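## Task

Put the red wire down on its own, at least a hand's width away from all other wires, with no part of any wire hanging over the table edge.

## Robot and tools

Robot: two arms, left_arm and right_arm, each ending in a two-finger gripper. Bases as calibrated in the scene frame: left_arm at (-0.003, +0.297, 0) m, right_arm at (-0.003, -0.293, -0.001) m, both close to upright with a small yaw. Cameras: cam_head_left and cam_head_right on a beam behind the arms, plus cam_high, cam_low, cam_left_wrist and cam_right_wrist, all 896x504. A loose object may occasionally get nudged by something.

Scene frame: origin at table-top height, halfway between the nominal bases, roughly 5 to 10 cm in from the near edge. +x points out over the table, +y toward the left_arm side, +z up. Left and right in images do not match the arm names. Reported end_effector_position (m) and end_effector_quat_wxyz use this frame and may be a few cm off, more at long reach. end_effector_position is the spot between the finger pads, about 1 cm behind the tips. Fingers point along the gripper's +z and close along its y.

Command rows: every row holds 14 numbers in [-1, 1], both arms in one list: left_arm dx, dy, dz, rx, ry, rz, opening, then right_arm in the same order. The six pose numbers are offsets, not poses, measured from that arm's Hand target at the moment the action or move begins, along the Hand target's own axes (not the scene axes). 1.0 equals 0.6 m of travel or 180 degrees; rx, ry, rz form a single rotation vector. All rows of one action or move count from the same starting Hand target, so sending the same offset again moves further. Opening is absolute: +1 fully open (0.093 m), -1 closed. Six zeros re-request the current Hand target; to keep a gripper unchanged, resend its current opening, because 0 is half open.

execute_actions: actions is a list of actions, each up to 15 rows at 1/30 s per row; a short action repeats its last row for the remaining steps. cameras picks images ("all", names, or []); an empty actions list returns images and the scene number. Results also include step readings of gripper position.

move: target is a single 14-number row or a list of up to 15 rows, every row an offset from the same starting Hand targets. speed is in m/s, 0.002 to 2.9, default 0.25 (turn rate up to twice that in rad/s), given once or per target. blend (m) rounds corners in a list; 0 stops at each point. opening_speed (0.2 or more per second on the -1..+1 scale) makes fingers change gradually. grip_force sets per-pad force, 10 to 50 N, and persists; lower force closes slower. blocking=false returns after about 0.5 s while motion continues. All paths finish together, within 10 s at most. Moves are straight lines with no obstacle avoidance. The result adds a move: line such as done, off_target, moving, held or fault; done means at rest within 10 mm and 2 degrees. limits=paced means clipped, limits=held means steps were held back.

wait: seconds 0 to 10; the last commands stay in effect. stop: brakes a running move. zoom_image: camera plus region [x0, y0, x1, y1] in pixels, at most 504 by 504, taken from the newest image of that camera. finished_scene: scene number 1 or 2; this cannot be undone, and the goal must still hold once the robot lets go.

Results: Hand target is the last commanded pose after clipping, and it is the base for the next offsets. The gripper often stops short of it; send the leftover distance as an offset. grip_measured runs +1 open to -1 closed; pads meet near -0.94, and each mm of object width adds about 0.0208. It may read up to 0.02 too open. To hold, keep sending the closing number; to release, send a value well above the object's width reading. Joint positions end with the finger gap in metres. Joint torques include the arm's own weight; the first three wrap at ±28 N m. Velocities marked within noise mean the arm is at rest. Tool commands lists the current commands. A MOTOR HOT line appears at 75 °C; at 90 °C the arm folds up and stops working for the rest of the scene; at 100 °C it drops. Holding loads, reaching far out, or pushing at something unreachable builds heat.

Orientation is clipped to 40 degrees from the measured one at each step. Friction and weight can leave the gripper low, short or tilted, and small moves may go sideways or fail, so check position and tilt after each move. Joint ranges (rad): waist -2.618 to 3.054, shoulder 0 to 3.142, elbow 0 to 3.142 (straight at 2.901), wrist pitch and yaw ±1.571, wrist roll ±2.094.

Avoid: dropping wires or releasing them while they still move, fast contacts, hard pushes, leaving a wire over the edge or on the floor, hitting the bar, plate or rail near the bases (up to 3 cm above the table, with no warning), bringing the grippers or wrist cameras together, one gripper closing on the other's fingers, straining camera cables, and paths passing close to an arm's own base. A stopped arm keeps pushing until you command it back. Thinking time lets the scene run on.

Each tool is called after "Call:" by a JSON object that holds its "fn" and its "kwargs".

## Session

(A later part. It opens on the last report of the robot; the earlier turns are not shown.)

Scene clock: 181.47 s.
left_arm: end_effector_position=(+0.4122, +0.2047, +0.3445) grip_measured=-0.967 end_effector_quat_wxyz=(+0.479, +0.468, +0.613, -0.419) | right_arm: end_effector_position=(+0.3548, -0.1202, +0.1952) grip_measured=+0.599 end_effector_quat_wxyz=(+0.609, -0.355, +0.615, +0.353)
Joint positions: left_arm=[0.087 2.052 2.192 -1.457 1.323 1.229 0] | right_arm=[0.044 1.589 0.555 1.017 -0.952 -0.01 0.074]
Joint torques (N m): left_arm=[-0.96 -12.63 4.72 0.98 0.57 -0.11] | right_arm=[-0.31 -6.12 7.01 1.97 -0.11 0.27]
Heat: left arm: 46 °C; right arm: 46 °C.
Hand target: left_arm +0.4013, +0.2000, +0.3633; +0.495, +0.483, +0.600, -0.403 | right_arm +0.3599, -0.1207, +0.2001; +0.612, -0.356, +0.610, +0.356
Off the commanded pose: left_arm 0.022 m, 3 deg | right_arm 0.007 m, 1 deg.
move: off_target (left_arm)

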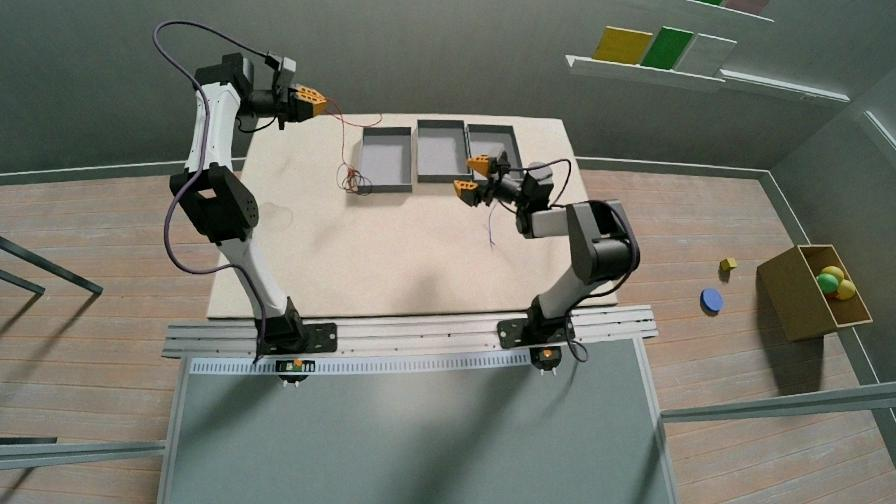

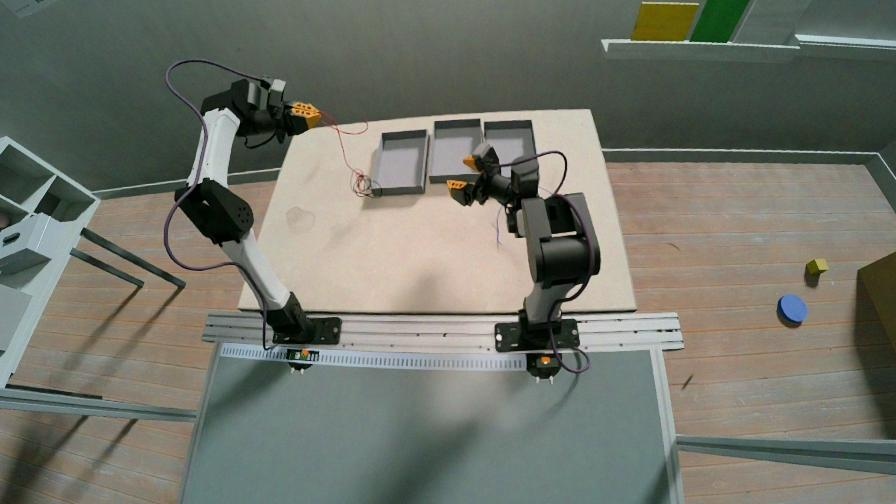

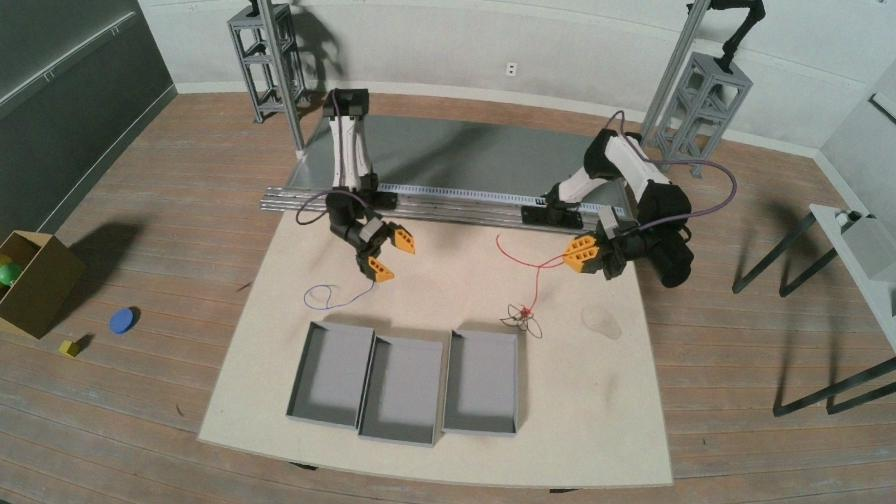

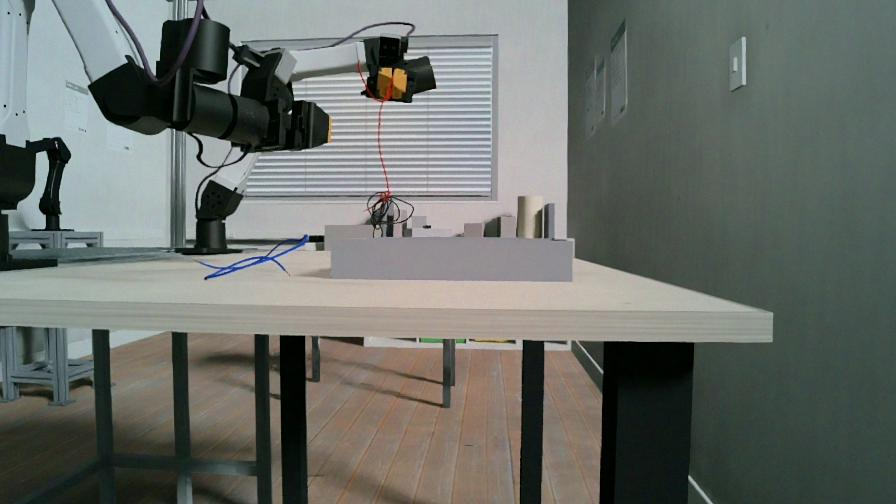

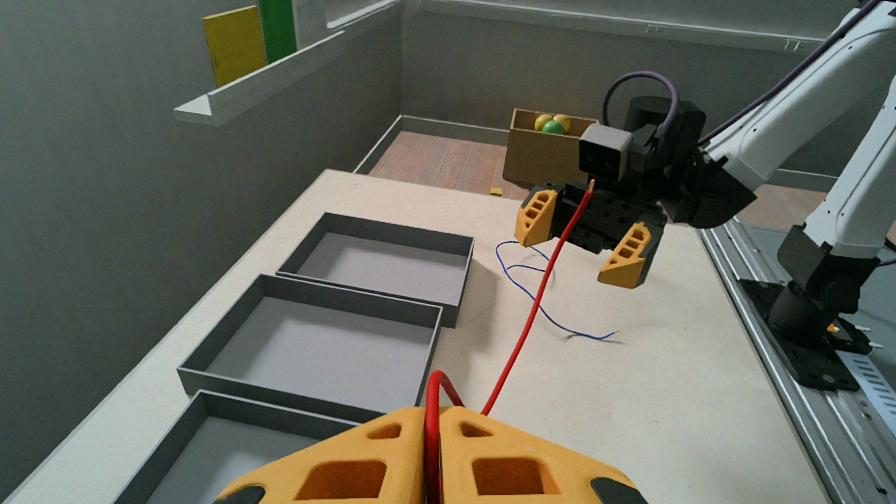

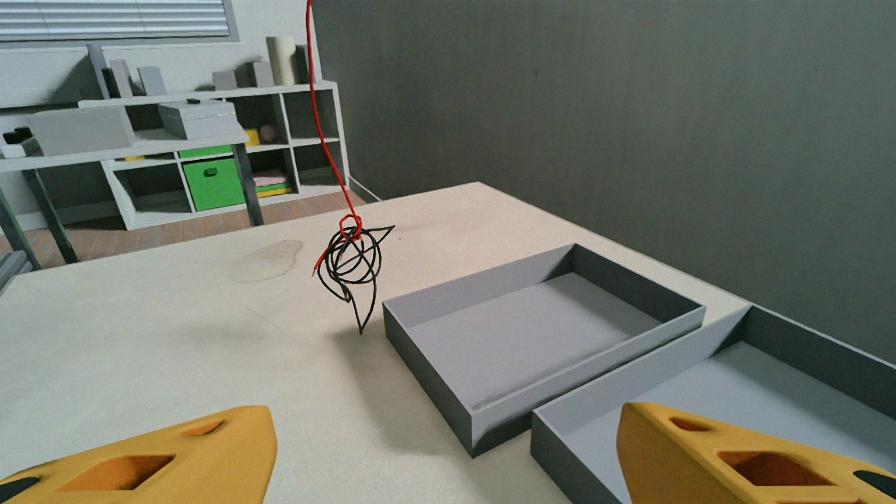

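Call:
{"fn": "move", "kwargs": {"target": [-0.098,0,-0.019,0,0,0,-1, 0.117,0.09,0.25,0,0,0,1], "speed": 0.15, "cameras": ["cam_right_wrist","cam_low","cam_high"]}}

Call:
{"fn": "zoom_image", "kwargs": {"camera": "cam_high", "region": [400, 200, 620, 360]}}

Call:
{"fn": "zoom_image", "kwargs": {"camera": "cam_low", "region": [260, 60, 480, 260]}}

Scene clock: 191.63 s.
left_arm: end_effector_position=(+0.3994, +0.2054, +0.4243) grip_measured=-0.967 end_effector_quat_wxyz=(+0.511, +0.471, +0.602, -0.393) | right_arm: end_effector_position=(+0.3805, +0.0342, +0.1292) grip_measured=+1.000 end_effector_quat_wxyz=(+0.607, -0.364, +0.609, +0.358)
Joint positions: left_arm=[0.083 2.101 2.602 -1.577 1.321 1.059 0] | right_arm=[0.481 2.068 0.809 1.248 -0.538 -0.01 0.093]
Joint torques (N m): left_arm=[-1.22 -6.79 6.26 1.03 0.53 -0.12] | right_arm=[0.55 -9.92 5.9 2.19 0.17 0.31]
Heat: left arm: 49 °C; right arm: 45 °C.
Hand target: left_arm +0.4015, +0.2004, +0.4233; +0.495, +0.483, +0.600, -0.403 | right_arm +0.3871, +0.0364, +0.1300; +0.612, -0.356, +0.610, +0.356
Off the commanded pose: left_arm 0.006 m, 3 deg | right_arm 0.007 m, 1 deg.
joint sent to its limit (left arm) — joint 4 (wrist pitch), lower limit. The joint targets still meet the commanded pose.
move: off_target (left_arm)
Images, in order (width x height): cam_high 896x504, cam_low 896x504, cam_right_wrist 896x504.

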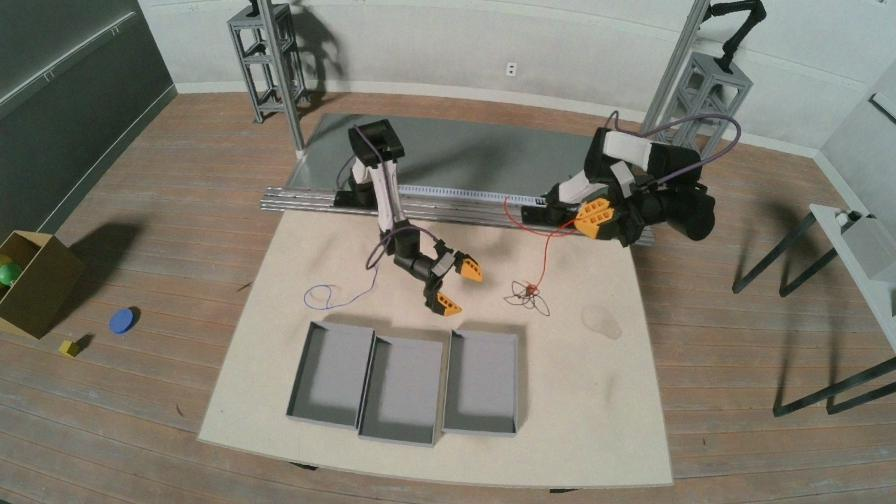

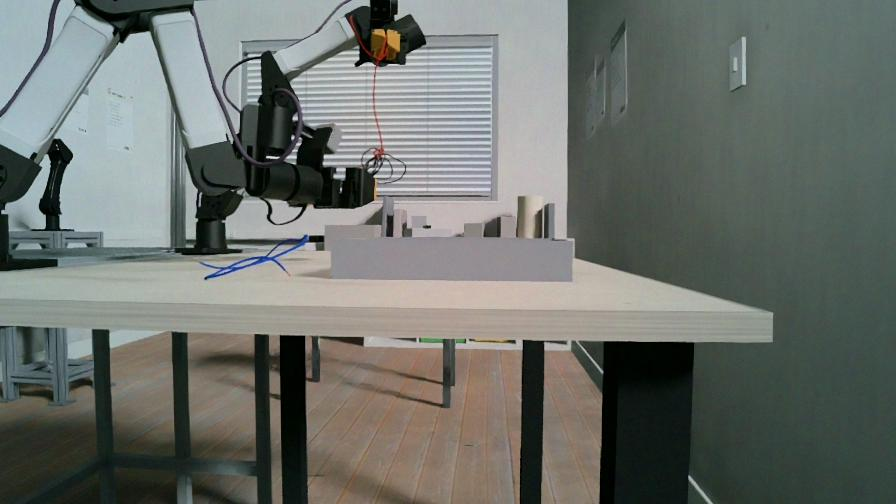

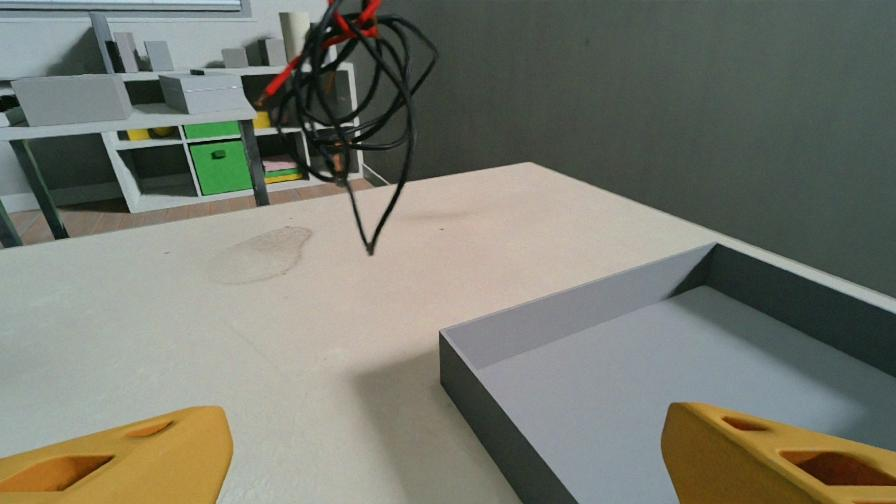

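Scaled by 2.291 from the camera's 896x504 image, which has a finer 1280x720 frame.

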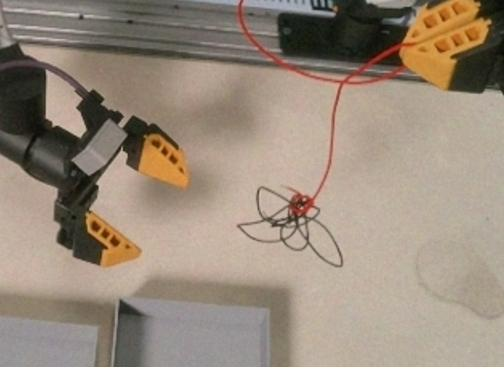

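Scaled by 2.291 from the camera's 896x504 image, which has a finer 1280x720 frame.

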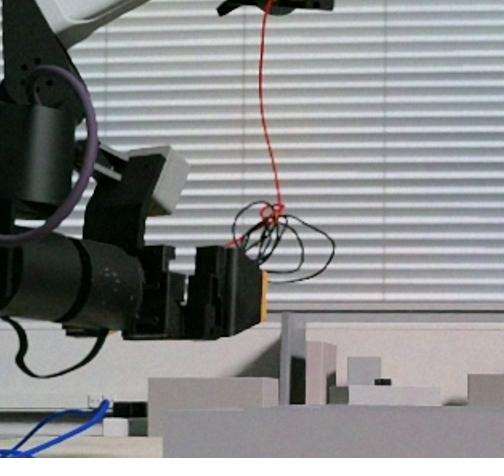

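Call:
{"fn": "move", "kwargs": {"target": [[0,0,0,0,0,0,-1, -0.025,0.075,0.05,0,0,0,1],[0,0,0,0,0,0,-1, -0.025,0.075,0.16,0,0,0,1]], "speed": 0.12, "cameras": ["cam_right_wrist","cam_low","cam_high"]}}

Call:
{"fn": "zoom_image", "kwargs": {"camera": "cam_high", "region": [400, 200, 620, 360]}}

Call:
{"fn": "zoom_image", "kwargs": {"camera": "cam_low", "region": [260, 60, 480, 260]}}

Scene clock: 201.00 s.
left_arm: end_effector_position=(+0.3994, +0.2054, +0.4243) grip_measured=-0.967 end_effector_quat_wxyz=(+0.511, +0.471, +0.602, -0.393) | right_arm: end_effector_position=(+0.3906, +0.1372, +0.1499) grip_measured=+1.000 end_effector_quat_wxyz=(+0.614, -0.362, +0.603, +0.358)
Joint positions: left_arm=[0.083 2.101 2.602 -1.577 1.321 1.059 0] | right_arm=[0.681 2.188 1.142 1.055 -0.334 -0.009 0.093]
Joint torques (N m): left_arm=[-1.21 -6.83 6.24 1.02 0.54 -0.12] | right_arm=[0.99 -11.89 7.32 2.02 0.11 0.29]
Heat: left arm: 47 °C; right arm: 48 °C.
Hand target: left_arm +0.4015, +0.2004, +0.4233; +0.495, +0.483, +0.600, -0.403 | right_arm +0.3952, +0.1421, +0.1451; +0.612, -0.356, +0.610, +0.356
Off the commanded pose: left_arm 0.006 m, 3 deg | right_arm 0.008 m, 1 deg.
joint sent to its limit (left arm) — joint 4 (wrist pitch), lower limit. The joint targets still meet the commanded pose.
move: off_target (left_arm)
Images, in order (width x height): cam_high 896x504, cam_low 896x504, cam_right_wrist 896x504.

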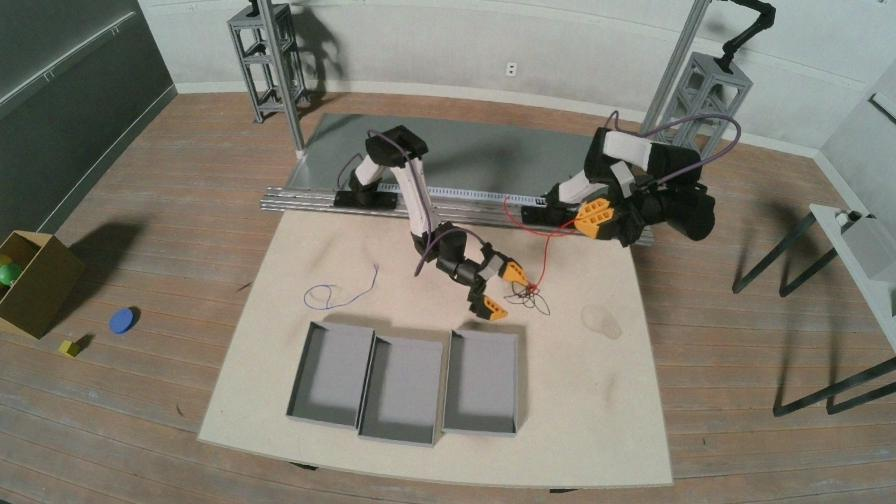

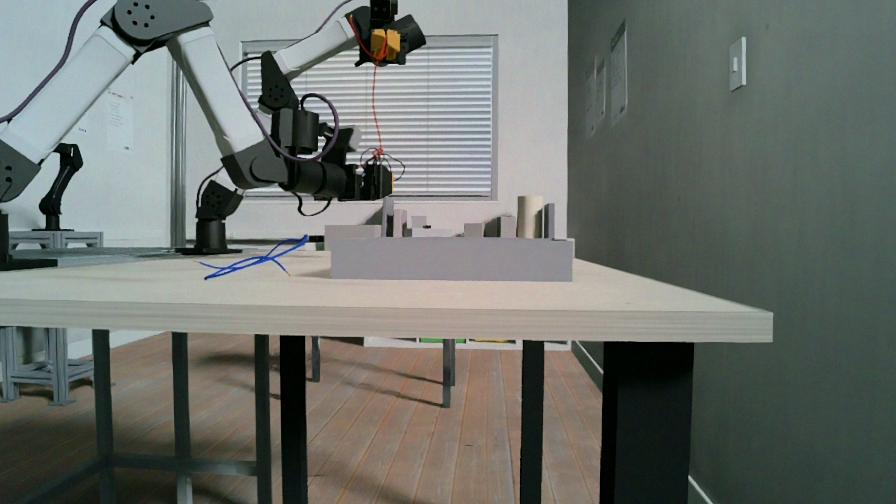

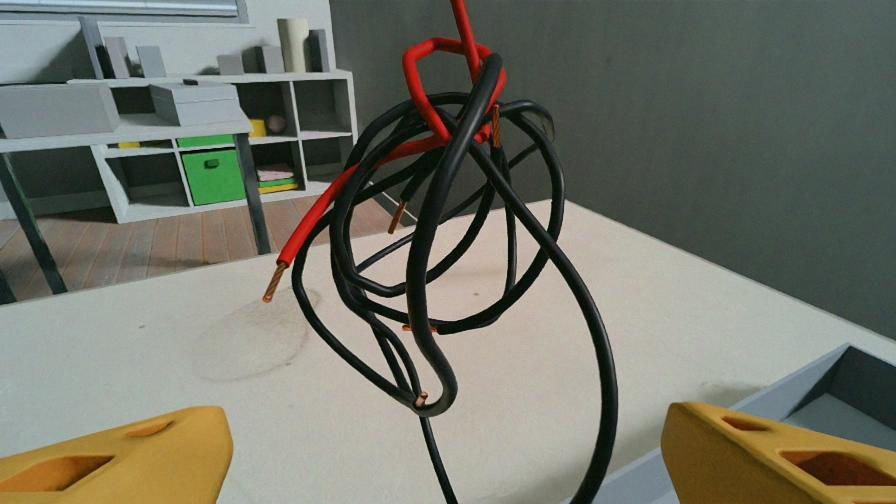

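Scaled by 2.291 from the camera's 896x504 image, which has a finer 1280x720 frame.

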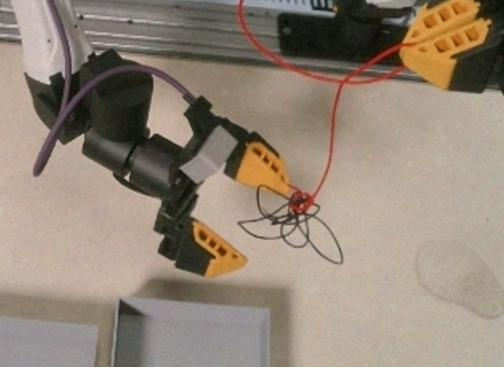

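Scaled by 2.291 from the camera's 896x504 image, which has a finer 1280x720 frame.

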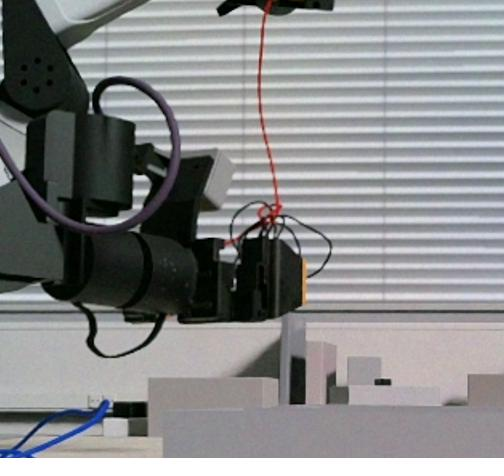

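Call:
{"fn": "move", "kwargs": {"target": [[0,0,0,0,0,0,-1, 0.02,-0.02,0.085,0,0,0,1],[0,0,0,0,0,0,-1, 0.02,-0.02,0.085,0,0,0,-1]], "speed": 0.1, "opening_speed": 1.5, "cameras": ["cam_right_wrist","cam_low","cam_high"]}}

Call:
{"fn": "zoom_image", "kwargs": {"camera": "cam_high", "region": [400, 200, 620, 360]}}

Call:
{"fn": "zoom_image", "kwargs": {"camera": "cam_low", "region": [260, 60, 480, 260]}}

Scene clock: 208.27 s.
left_arm: end_effector_position=(+0.3994, +0.2054, +0.4243) grip_measured=-0.967 end_effector_quat_wxyz=(+0.511, +0.471, +0.602, -0.393) | right_arm: end_effector_position=(+0.4272, +0.1753, +0.1394) grip_measured=-0.988 end_effector_quat_wxyz=(+0.615, -0.362, +0.603, +0.357)
Joint positions: left_arm=[0.083 2.101 2.602 -1.577 1.321 1.059 0] | right_arm=[0.69 2.361 1.418 0.952 -0.324 -0.009 0]
Joint torques (N m): left_arm=[-1.16 -6.83 6.27 1.03 0.53 -0.11] | right_arm=[0.96 -13.63 7.86 1.99 0.22 0.27]
Heat: left arm: 46 °C; right arm: 49 °C.
Hand target: left_arm +0.4015, +0.2004, +0.4233; +0.495, +0.483, +0.600, -0.403 | right_arm +0.4307, +0.1806, +0.1333; +0.612, -0.356, +0.610, +0.356
Off the commanded pose: left_arm 0.006 m, 3 deg | right_arm 0.009 m, 1 deg.
joint sent to its limit (left arm) — joint 4 (wrist pitch), lower limit. The joint targets still meet the commanded pose.
move: off_target (left_arm)
Images, in order (width x height): cam_high 896x504, cam_low 896x504, cam_right_wrist 896x504.

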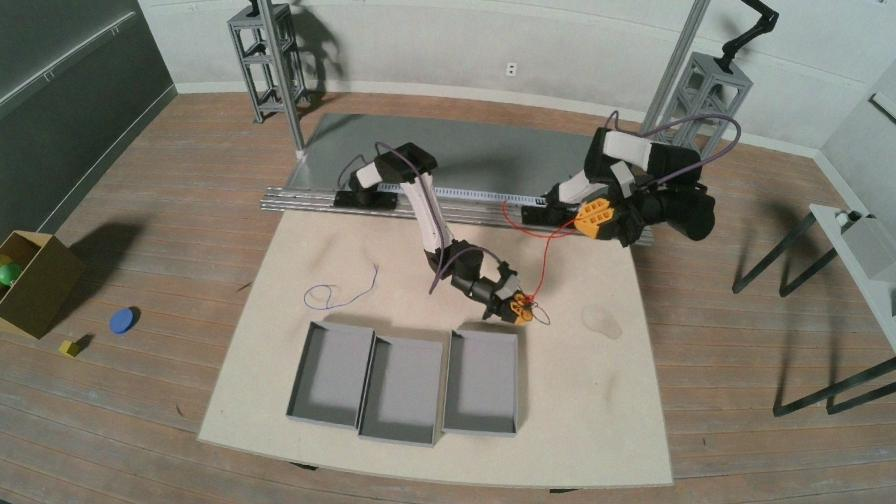

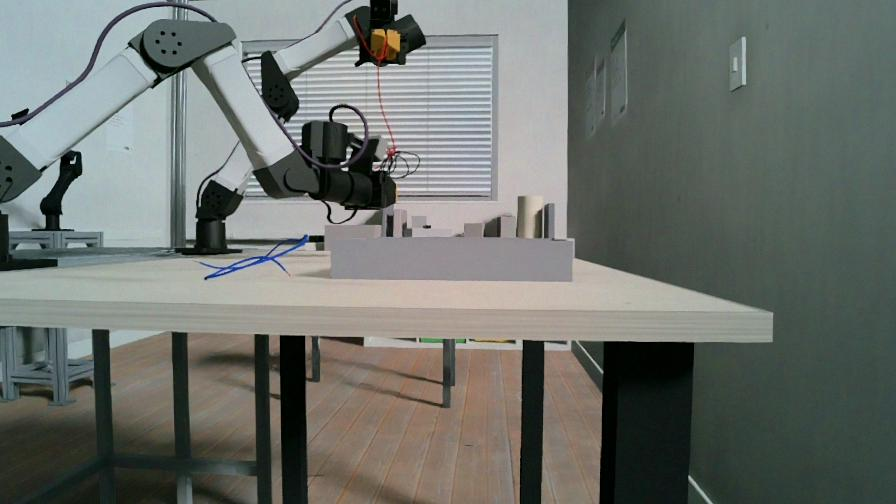

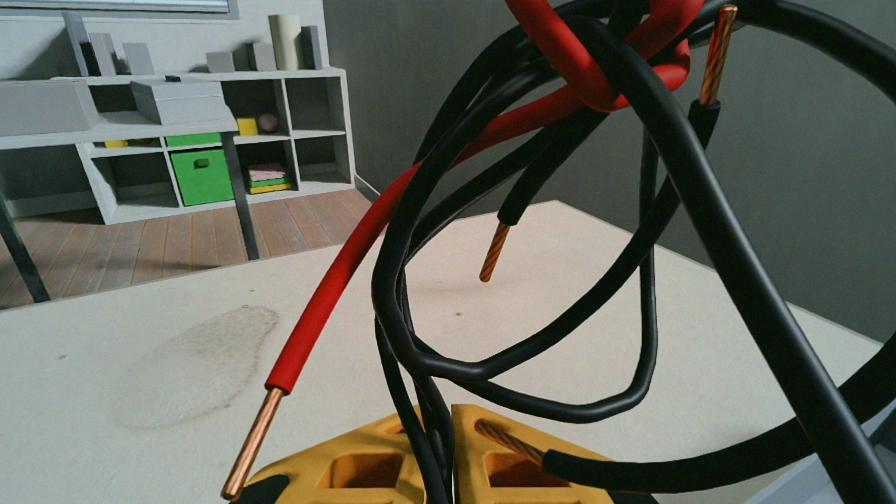

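Scaled by 2.291 from the camera's 896x504 image, which has a finer 1280x720 frame.

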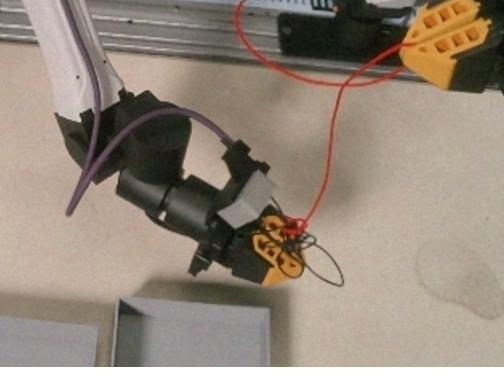

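Scaled by 2.291 from the camera's 896x504 image, which has a finer 1280x720 frame.

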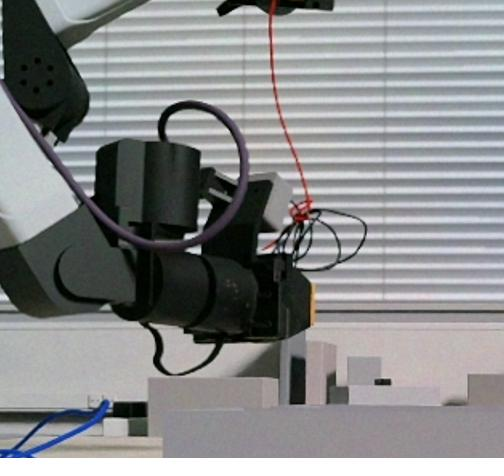

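Call:
{"fn": "move", "kwargs": {"target": [0.024,0.028,-0.128,0,0,0,-1, -0.03,-0.03,-0.37,0,0,0,-1], "speed": 0.05, "cameras": ["cam_right_wrist","cam_low","cam_high"]}}

Call:
{"fn": "zoom_image", "kwargs": {"camera": "cam_high", "region": [400, 200, 620, 360]}}

Call:
{"fn": "zoom_image", "kwargs": {"camera": "cam_low", "region": [260, 20, 480, 220]}}

Scene clock: 218.37 s.
left_arm: end_effector_position=(+0.4139, +0.2718, +0.3966) grip_measured=-0.967 end_effector_quat_wxyz=(+0.525, +0.409, +0.640, -0.385) | right_arm: end_effector_position=(+0.3376, -0.0117, +0.1707) grip_measured=-0.988 end_effector_quat_wxyz=(+0.639, -0.364, +0.577, +0.356)
Joint positions: left_arm=[0.247 2.101 2.484 -1.609 1.354 1.146 0] | right_arm=[0.421 1.834 0.566 1.35 -0.595 -0.006 0]
Joint torques (N m): left_arm=[2.19 -12.16 4.89 1.2 1.03 0.14] | right_arm=[-1.8 -9.87 1.78 1.45 -0.05 0.27]
Motor temperatures (°C): left_arm=[26 46 38 32 28 25 27] | right_arm=[27 52 37 39 27 24 30]
Heat: left arm: 46 °C; right arm: 52 °C.
Hand target: left_arm +0.4015, +0.2802, +0.4233; +0.495, +0.483, +0.600, -0.403 | right_arm +0.3369, -0.0214, +0.1508; +0.612, -0.356, +0.610, +0.356
Off the commanded pose: left_arm 0.031 m, 10 deg | right_arm 0.022 m, 5 deg.
joint read past its limit (left arm) — joint 4 (wrist pitch), lower limit.
joint sent to its limit (left arm) — joint 4 (wrist pitch), lower limit. The joint targets are off in orientation, not in position.
move: off_target (left_arm, right_arm)
Images, in order (width x height): cam_high 896x504, cam_low 896x504, cam_right_wrist 896x504.

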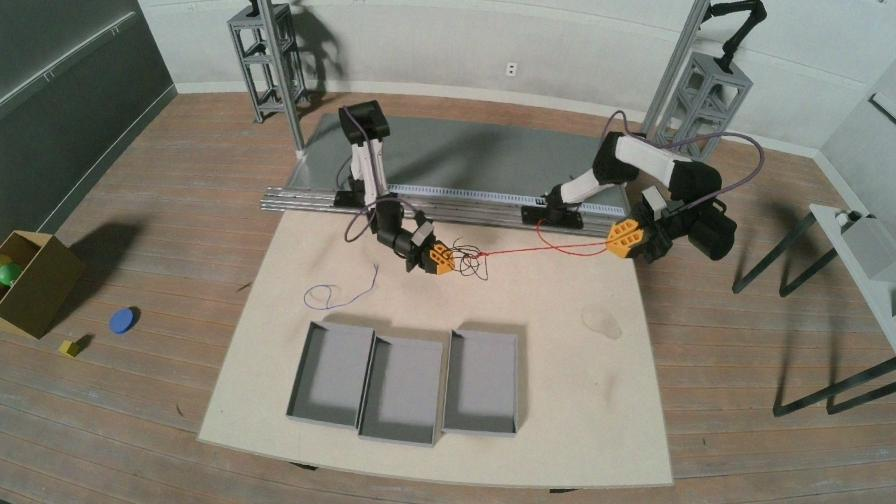

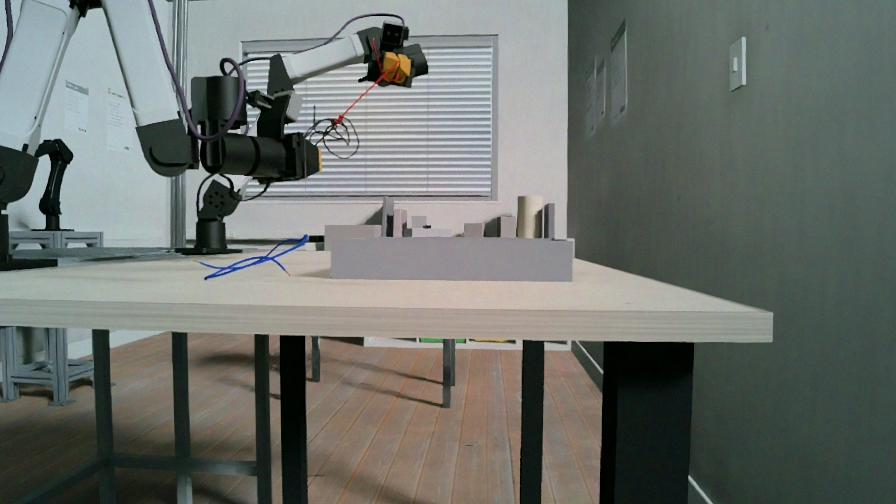

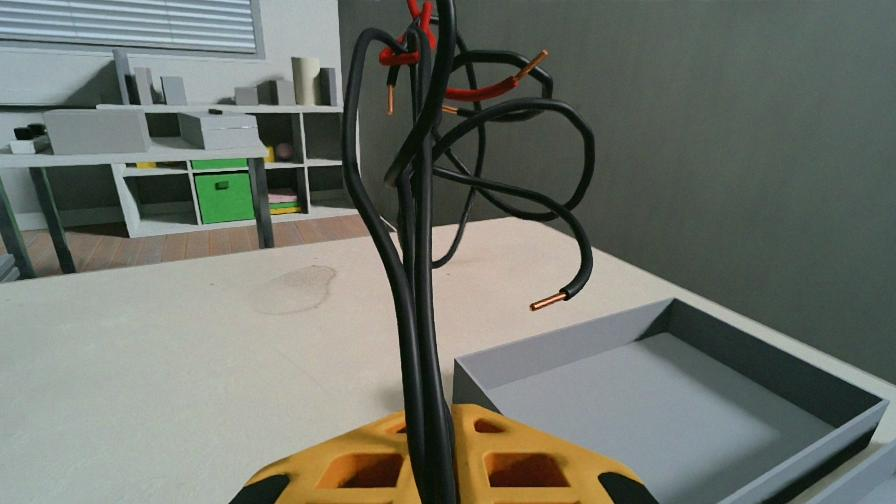

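Scaled by 2.291 from the camera's 896x504 image, which has a finer 1280x720 frame.

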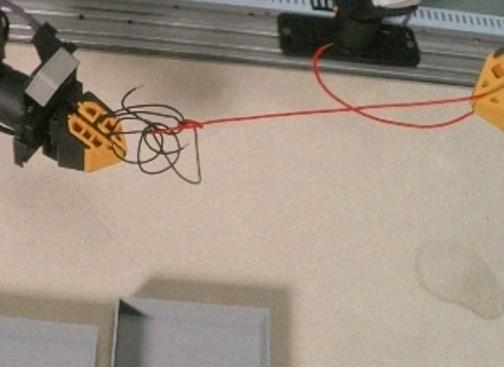

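Scaled by 2.291 from the camera's 896x504 image, which has a finer 1280x720 frame.

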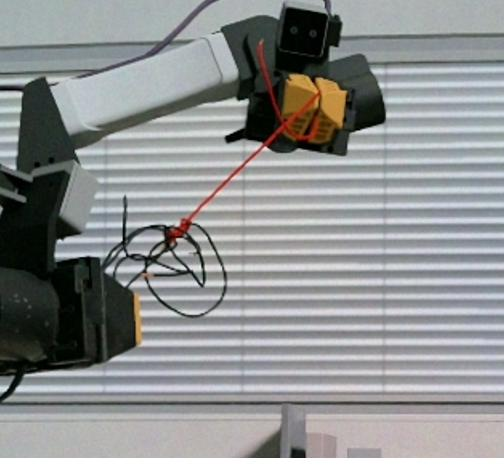

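Call:
{"fn": "move", "kwargs": {"target": [0.0,0,-0.05,0,0,0,-1, -0.02,-0.1,-0.2,0,0,0,-1], "speed": 0.05, "cameras": ["cam_right_wrist","cam_low","cam_high"]}}

Call:
{"fn": "zoom_image", "kwargs": {"camera": "cam_high", "region": [380, 180, 640, 360]}}

Call:
{"fn": "zoom_image", "kwargs": {"camera": "cam_low", "region": [260, 20, 480, 220]}}

Scene clock: 224.77 s.
left_arm: end_effector_position=(+0.4092, +0.3045, +0.3975) grip_measured=-0.967 end_effector_quat_wxyz=(+0.546, +0.378, +0.644, -0.379) | right_arm: end_effector_position=(+0.3313, -0.1480, +0.1695) grip_measured=-0.988 end_effector_quat_wxyz=(+0.618, -0.366, +0.595, +0.361)
Joint positions: left_arm=[0.332 2.071 2.421 -1.609 1.394 1.175 0] | right_arm=[-0.068 1.678 0.424 1.301 -1.094 0.02 0]
Joint torques (N m): left_arm=[1.58 -12.29 6.71 1.13 0.88 0.02] | right_arm=[-1.99 -8.72 2.71 1.39 0.04 -0.02]
Heat: left arm: 48 °C; right arm: 51 °C.
Hand target: left_arm +0.3954, +0.3090, +0.4289; +0.495, +0.483, +0.600, -0.403 | right_arm +0.3300, -0.1555, +0.1627; +0.612, -0.356, +0.610, +0.356
Off the commanded pose: left_arm 0.035 m, 15 deg | right_arm 0.010 m, 2 deg.
joint read past its limit (left arm) — joint 4 (wrist pitch), lower limit.
joint sent to its limit (left arm) — joint 4 (wrist pitch), lower limit. The joint targets are off in orientation, not in position.
move: off_target (left_arm)
Images, in order (width x height): cam_high 896x504, cam_low 896x504, cam_right_wrist 896x504.

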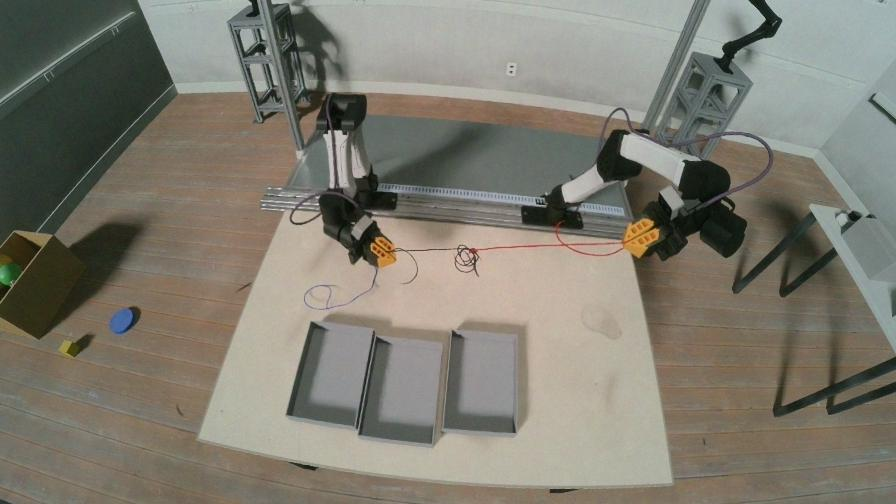

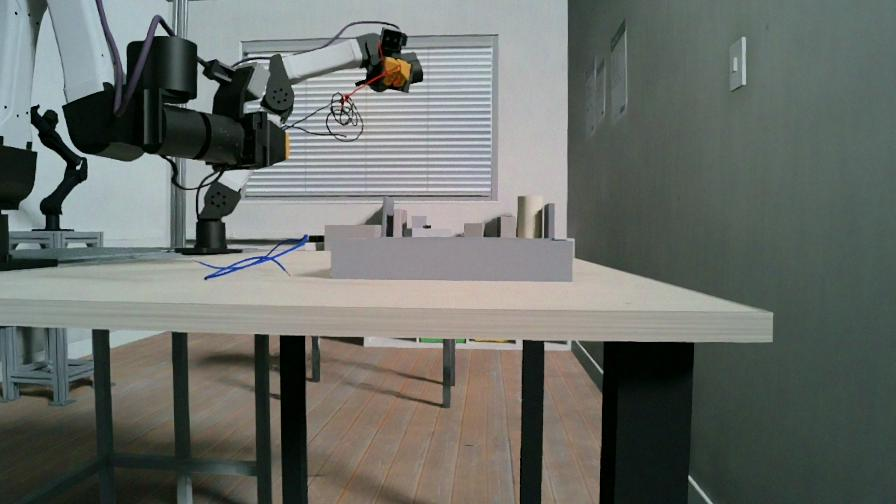

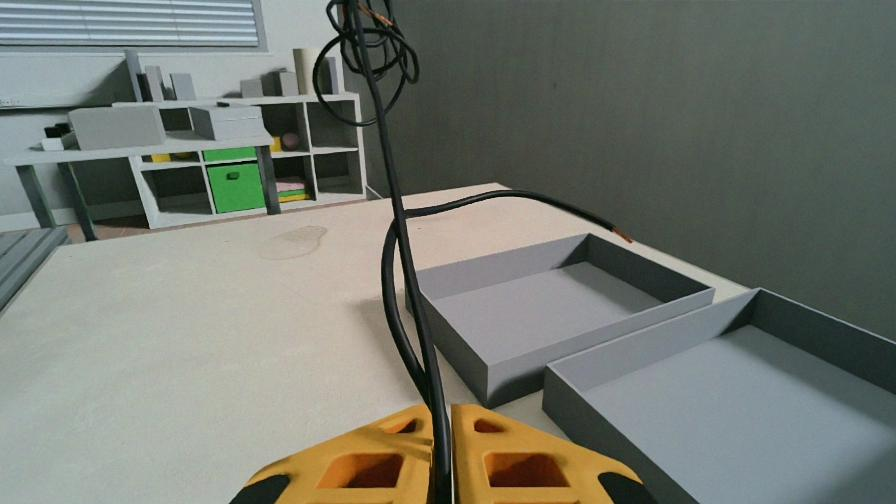

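Scaled by 1.938 from the camera's 896x504 image, which has a finer 1280x720 frame.

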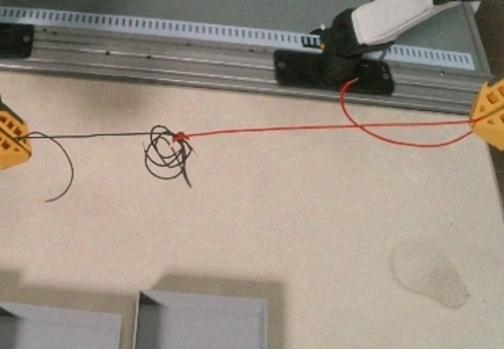

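Scaled by 2.291 from the camera's 896x504 image, which has a finer 1280x720 frame.

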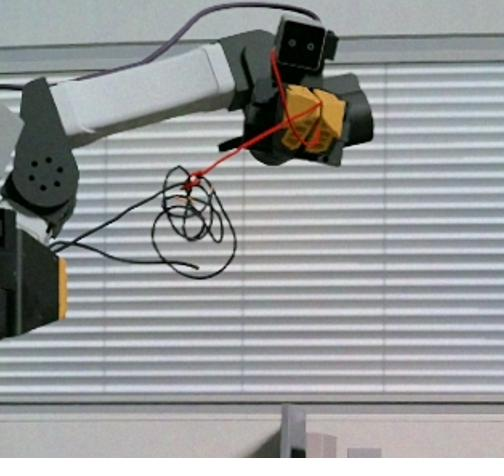

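Call:
{"fn": "move", "kwargs": {"target": [0.0,0,0,0,0,0,-1, -0.033,-0.24,-0.245,0.15,0,0,-1], "speed": 0.06, "cameras": ["cam_right_wrist","cam_low","cam_high"]}}

Call:
{"fn": "zoom_image", "kwargs": {"camera": "cam_high", "region": [330, 180, 640, 360]}}

Call:
{"fn": "zoom_image", "kwargs": {"camera": "cam_low", "region": [260, 20, 480, 220]}}

Scene clock: 232.93 s.
left_arm: end_effector_position=(+0.4084, +0.2898, +0.3990) grip_measured=-0.967 end_effector_quat_wxyz=(+0.541, +0.389, +0.636, -0.389) | right_arm: end_effector_position=(+0.3607, -0.3080, +0.1959) grip_measured=-0.988 end_effector_quat_wxyz=(+0.675, -0.290, +0.632, +0.245)
Joint positions: left_arm=[0.298 2.071 2.421 -1.609 1.4 1.175 0] | right_arm=[-0.553 1.659 0.543 1.218 -1.276 0.018 0]
Joint torques (N m): left_arm=[4.21 -12.21 6.74 1.13 0.82 -0.01] | right_arm=[-6.99 -4.14 5.78 0.89 1.09 0.18]
Motor temperatures (°C): left_arm=[26 52 39 32 29 25 27] | right_arm=[27 50 36 37 27 24 30]
Heat: left arm: 52 °C; right arm: 50 °C.
Hand target: left_arm +0.3954, +0.3090, +0.4288; +0.495, +0.483, +0.600, -0.403 | right_arm +0.3827, -0.3544, +0.1825; +0.678, -0.204, +0.676, +0.204
Off the commanded pose: left_arm 0.038 m, 13 deg | right_arm 0.053 m, 12 deg.
joint read past its limit (left arm) — joint 4 (wrist pitch), lower limit.
joint sent to its limit (left arm) — joint 4 (wrist pitch), lower limit. The joint targets are off in orientation, not in position.
move: off_target (left_arm, right_arm)
Images, in order (width x height): cam_high 896x504, cam_low 896x504, cam_right_wrist 896x504.

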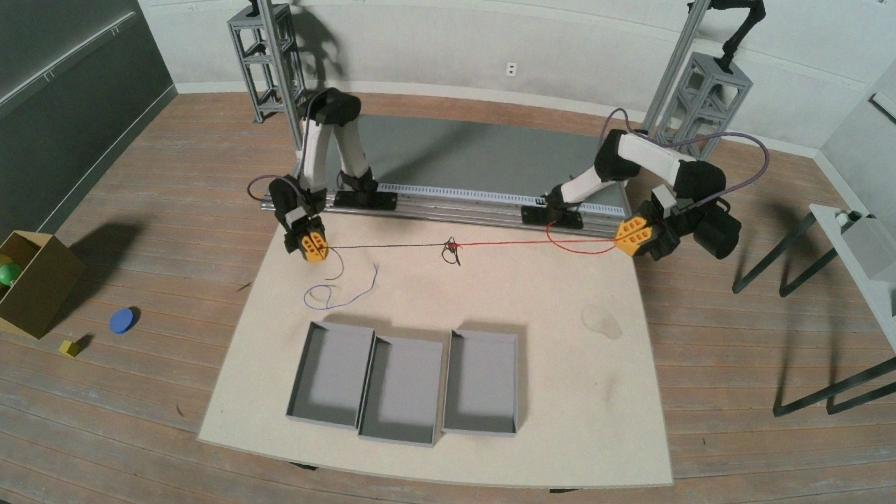

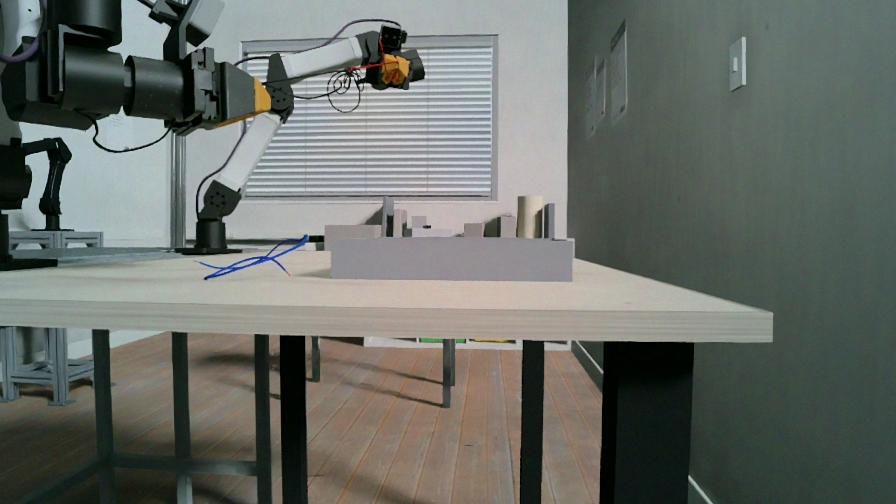

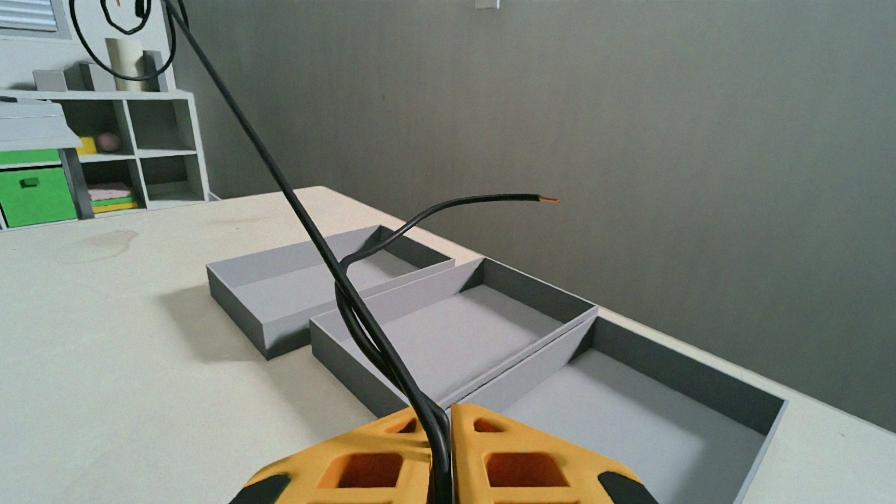

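Scaled by 1.626 from the camera's 896x504 image, which has a finer 1280x720 frame.

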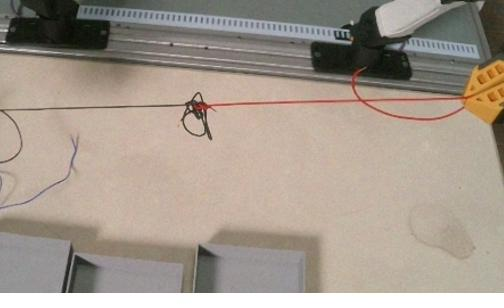

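Scaled by 2.291 from the camera's 896x504 image, which has a finer 1280x720 frame.

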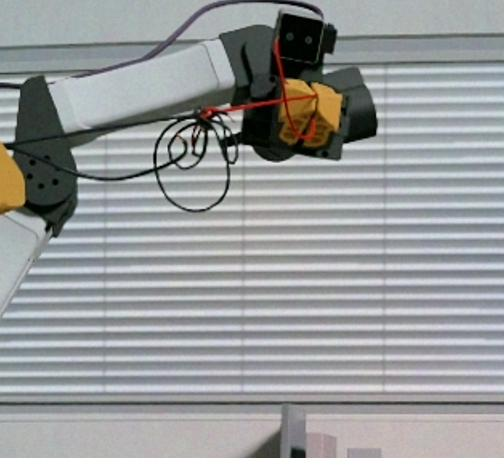

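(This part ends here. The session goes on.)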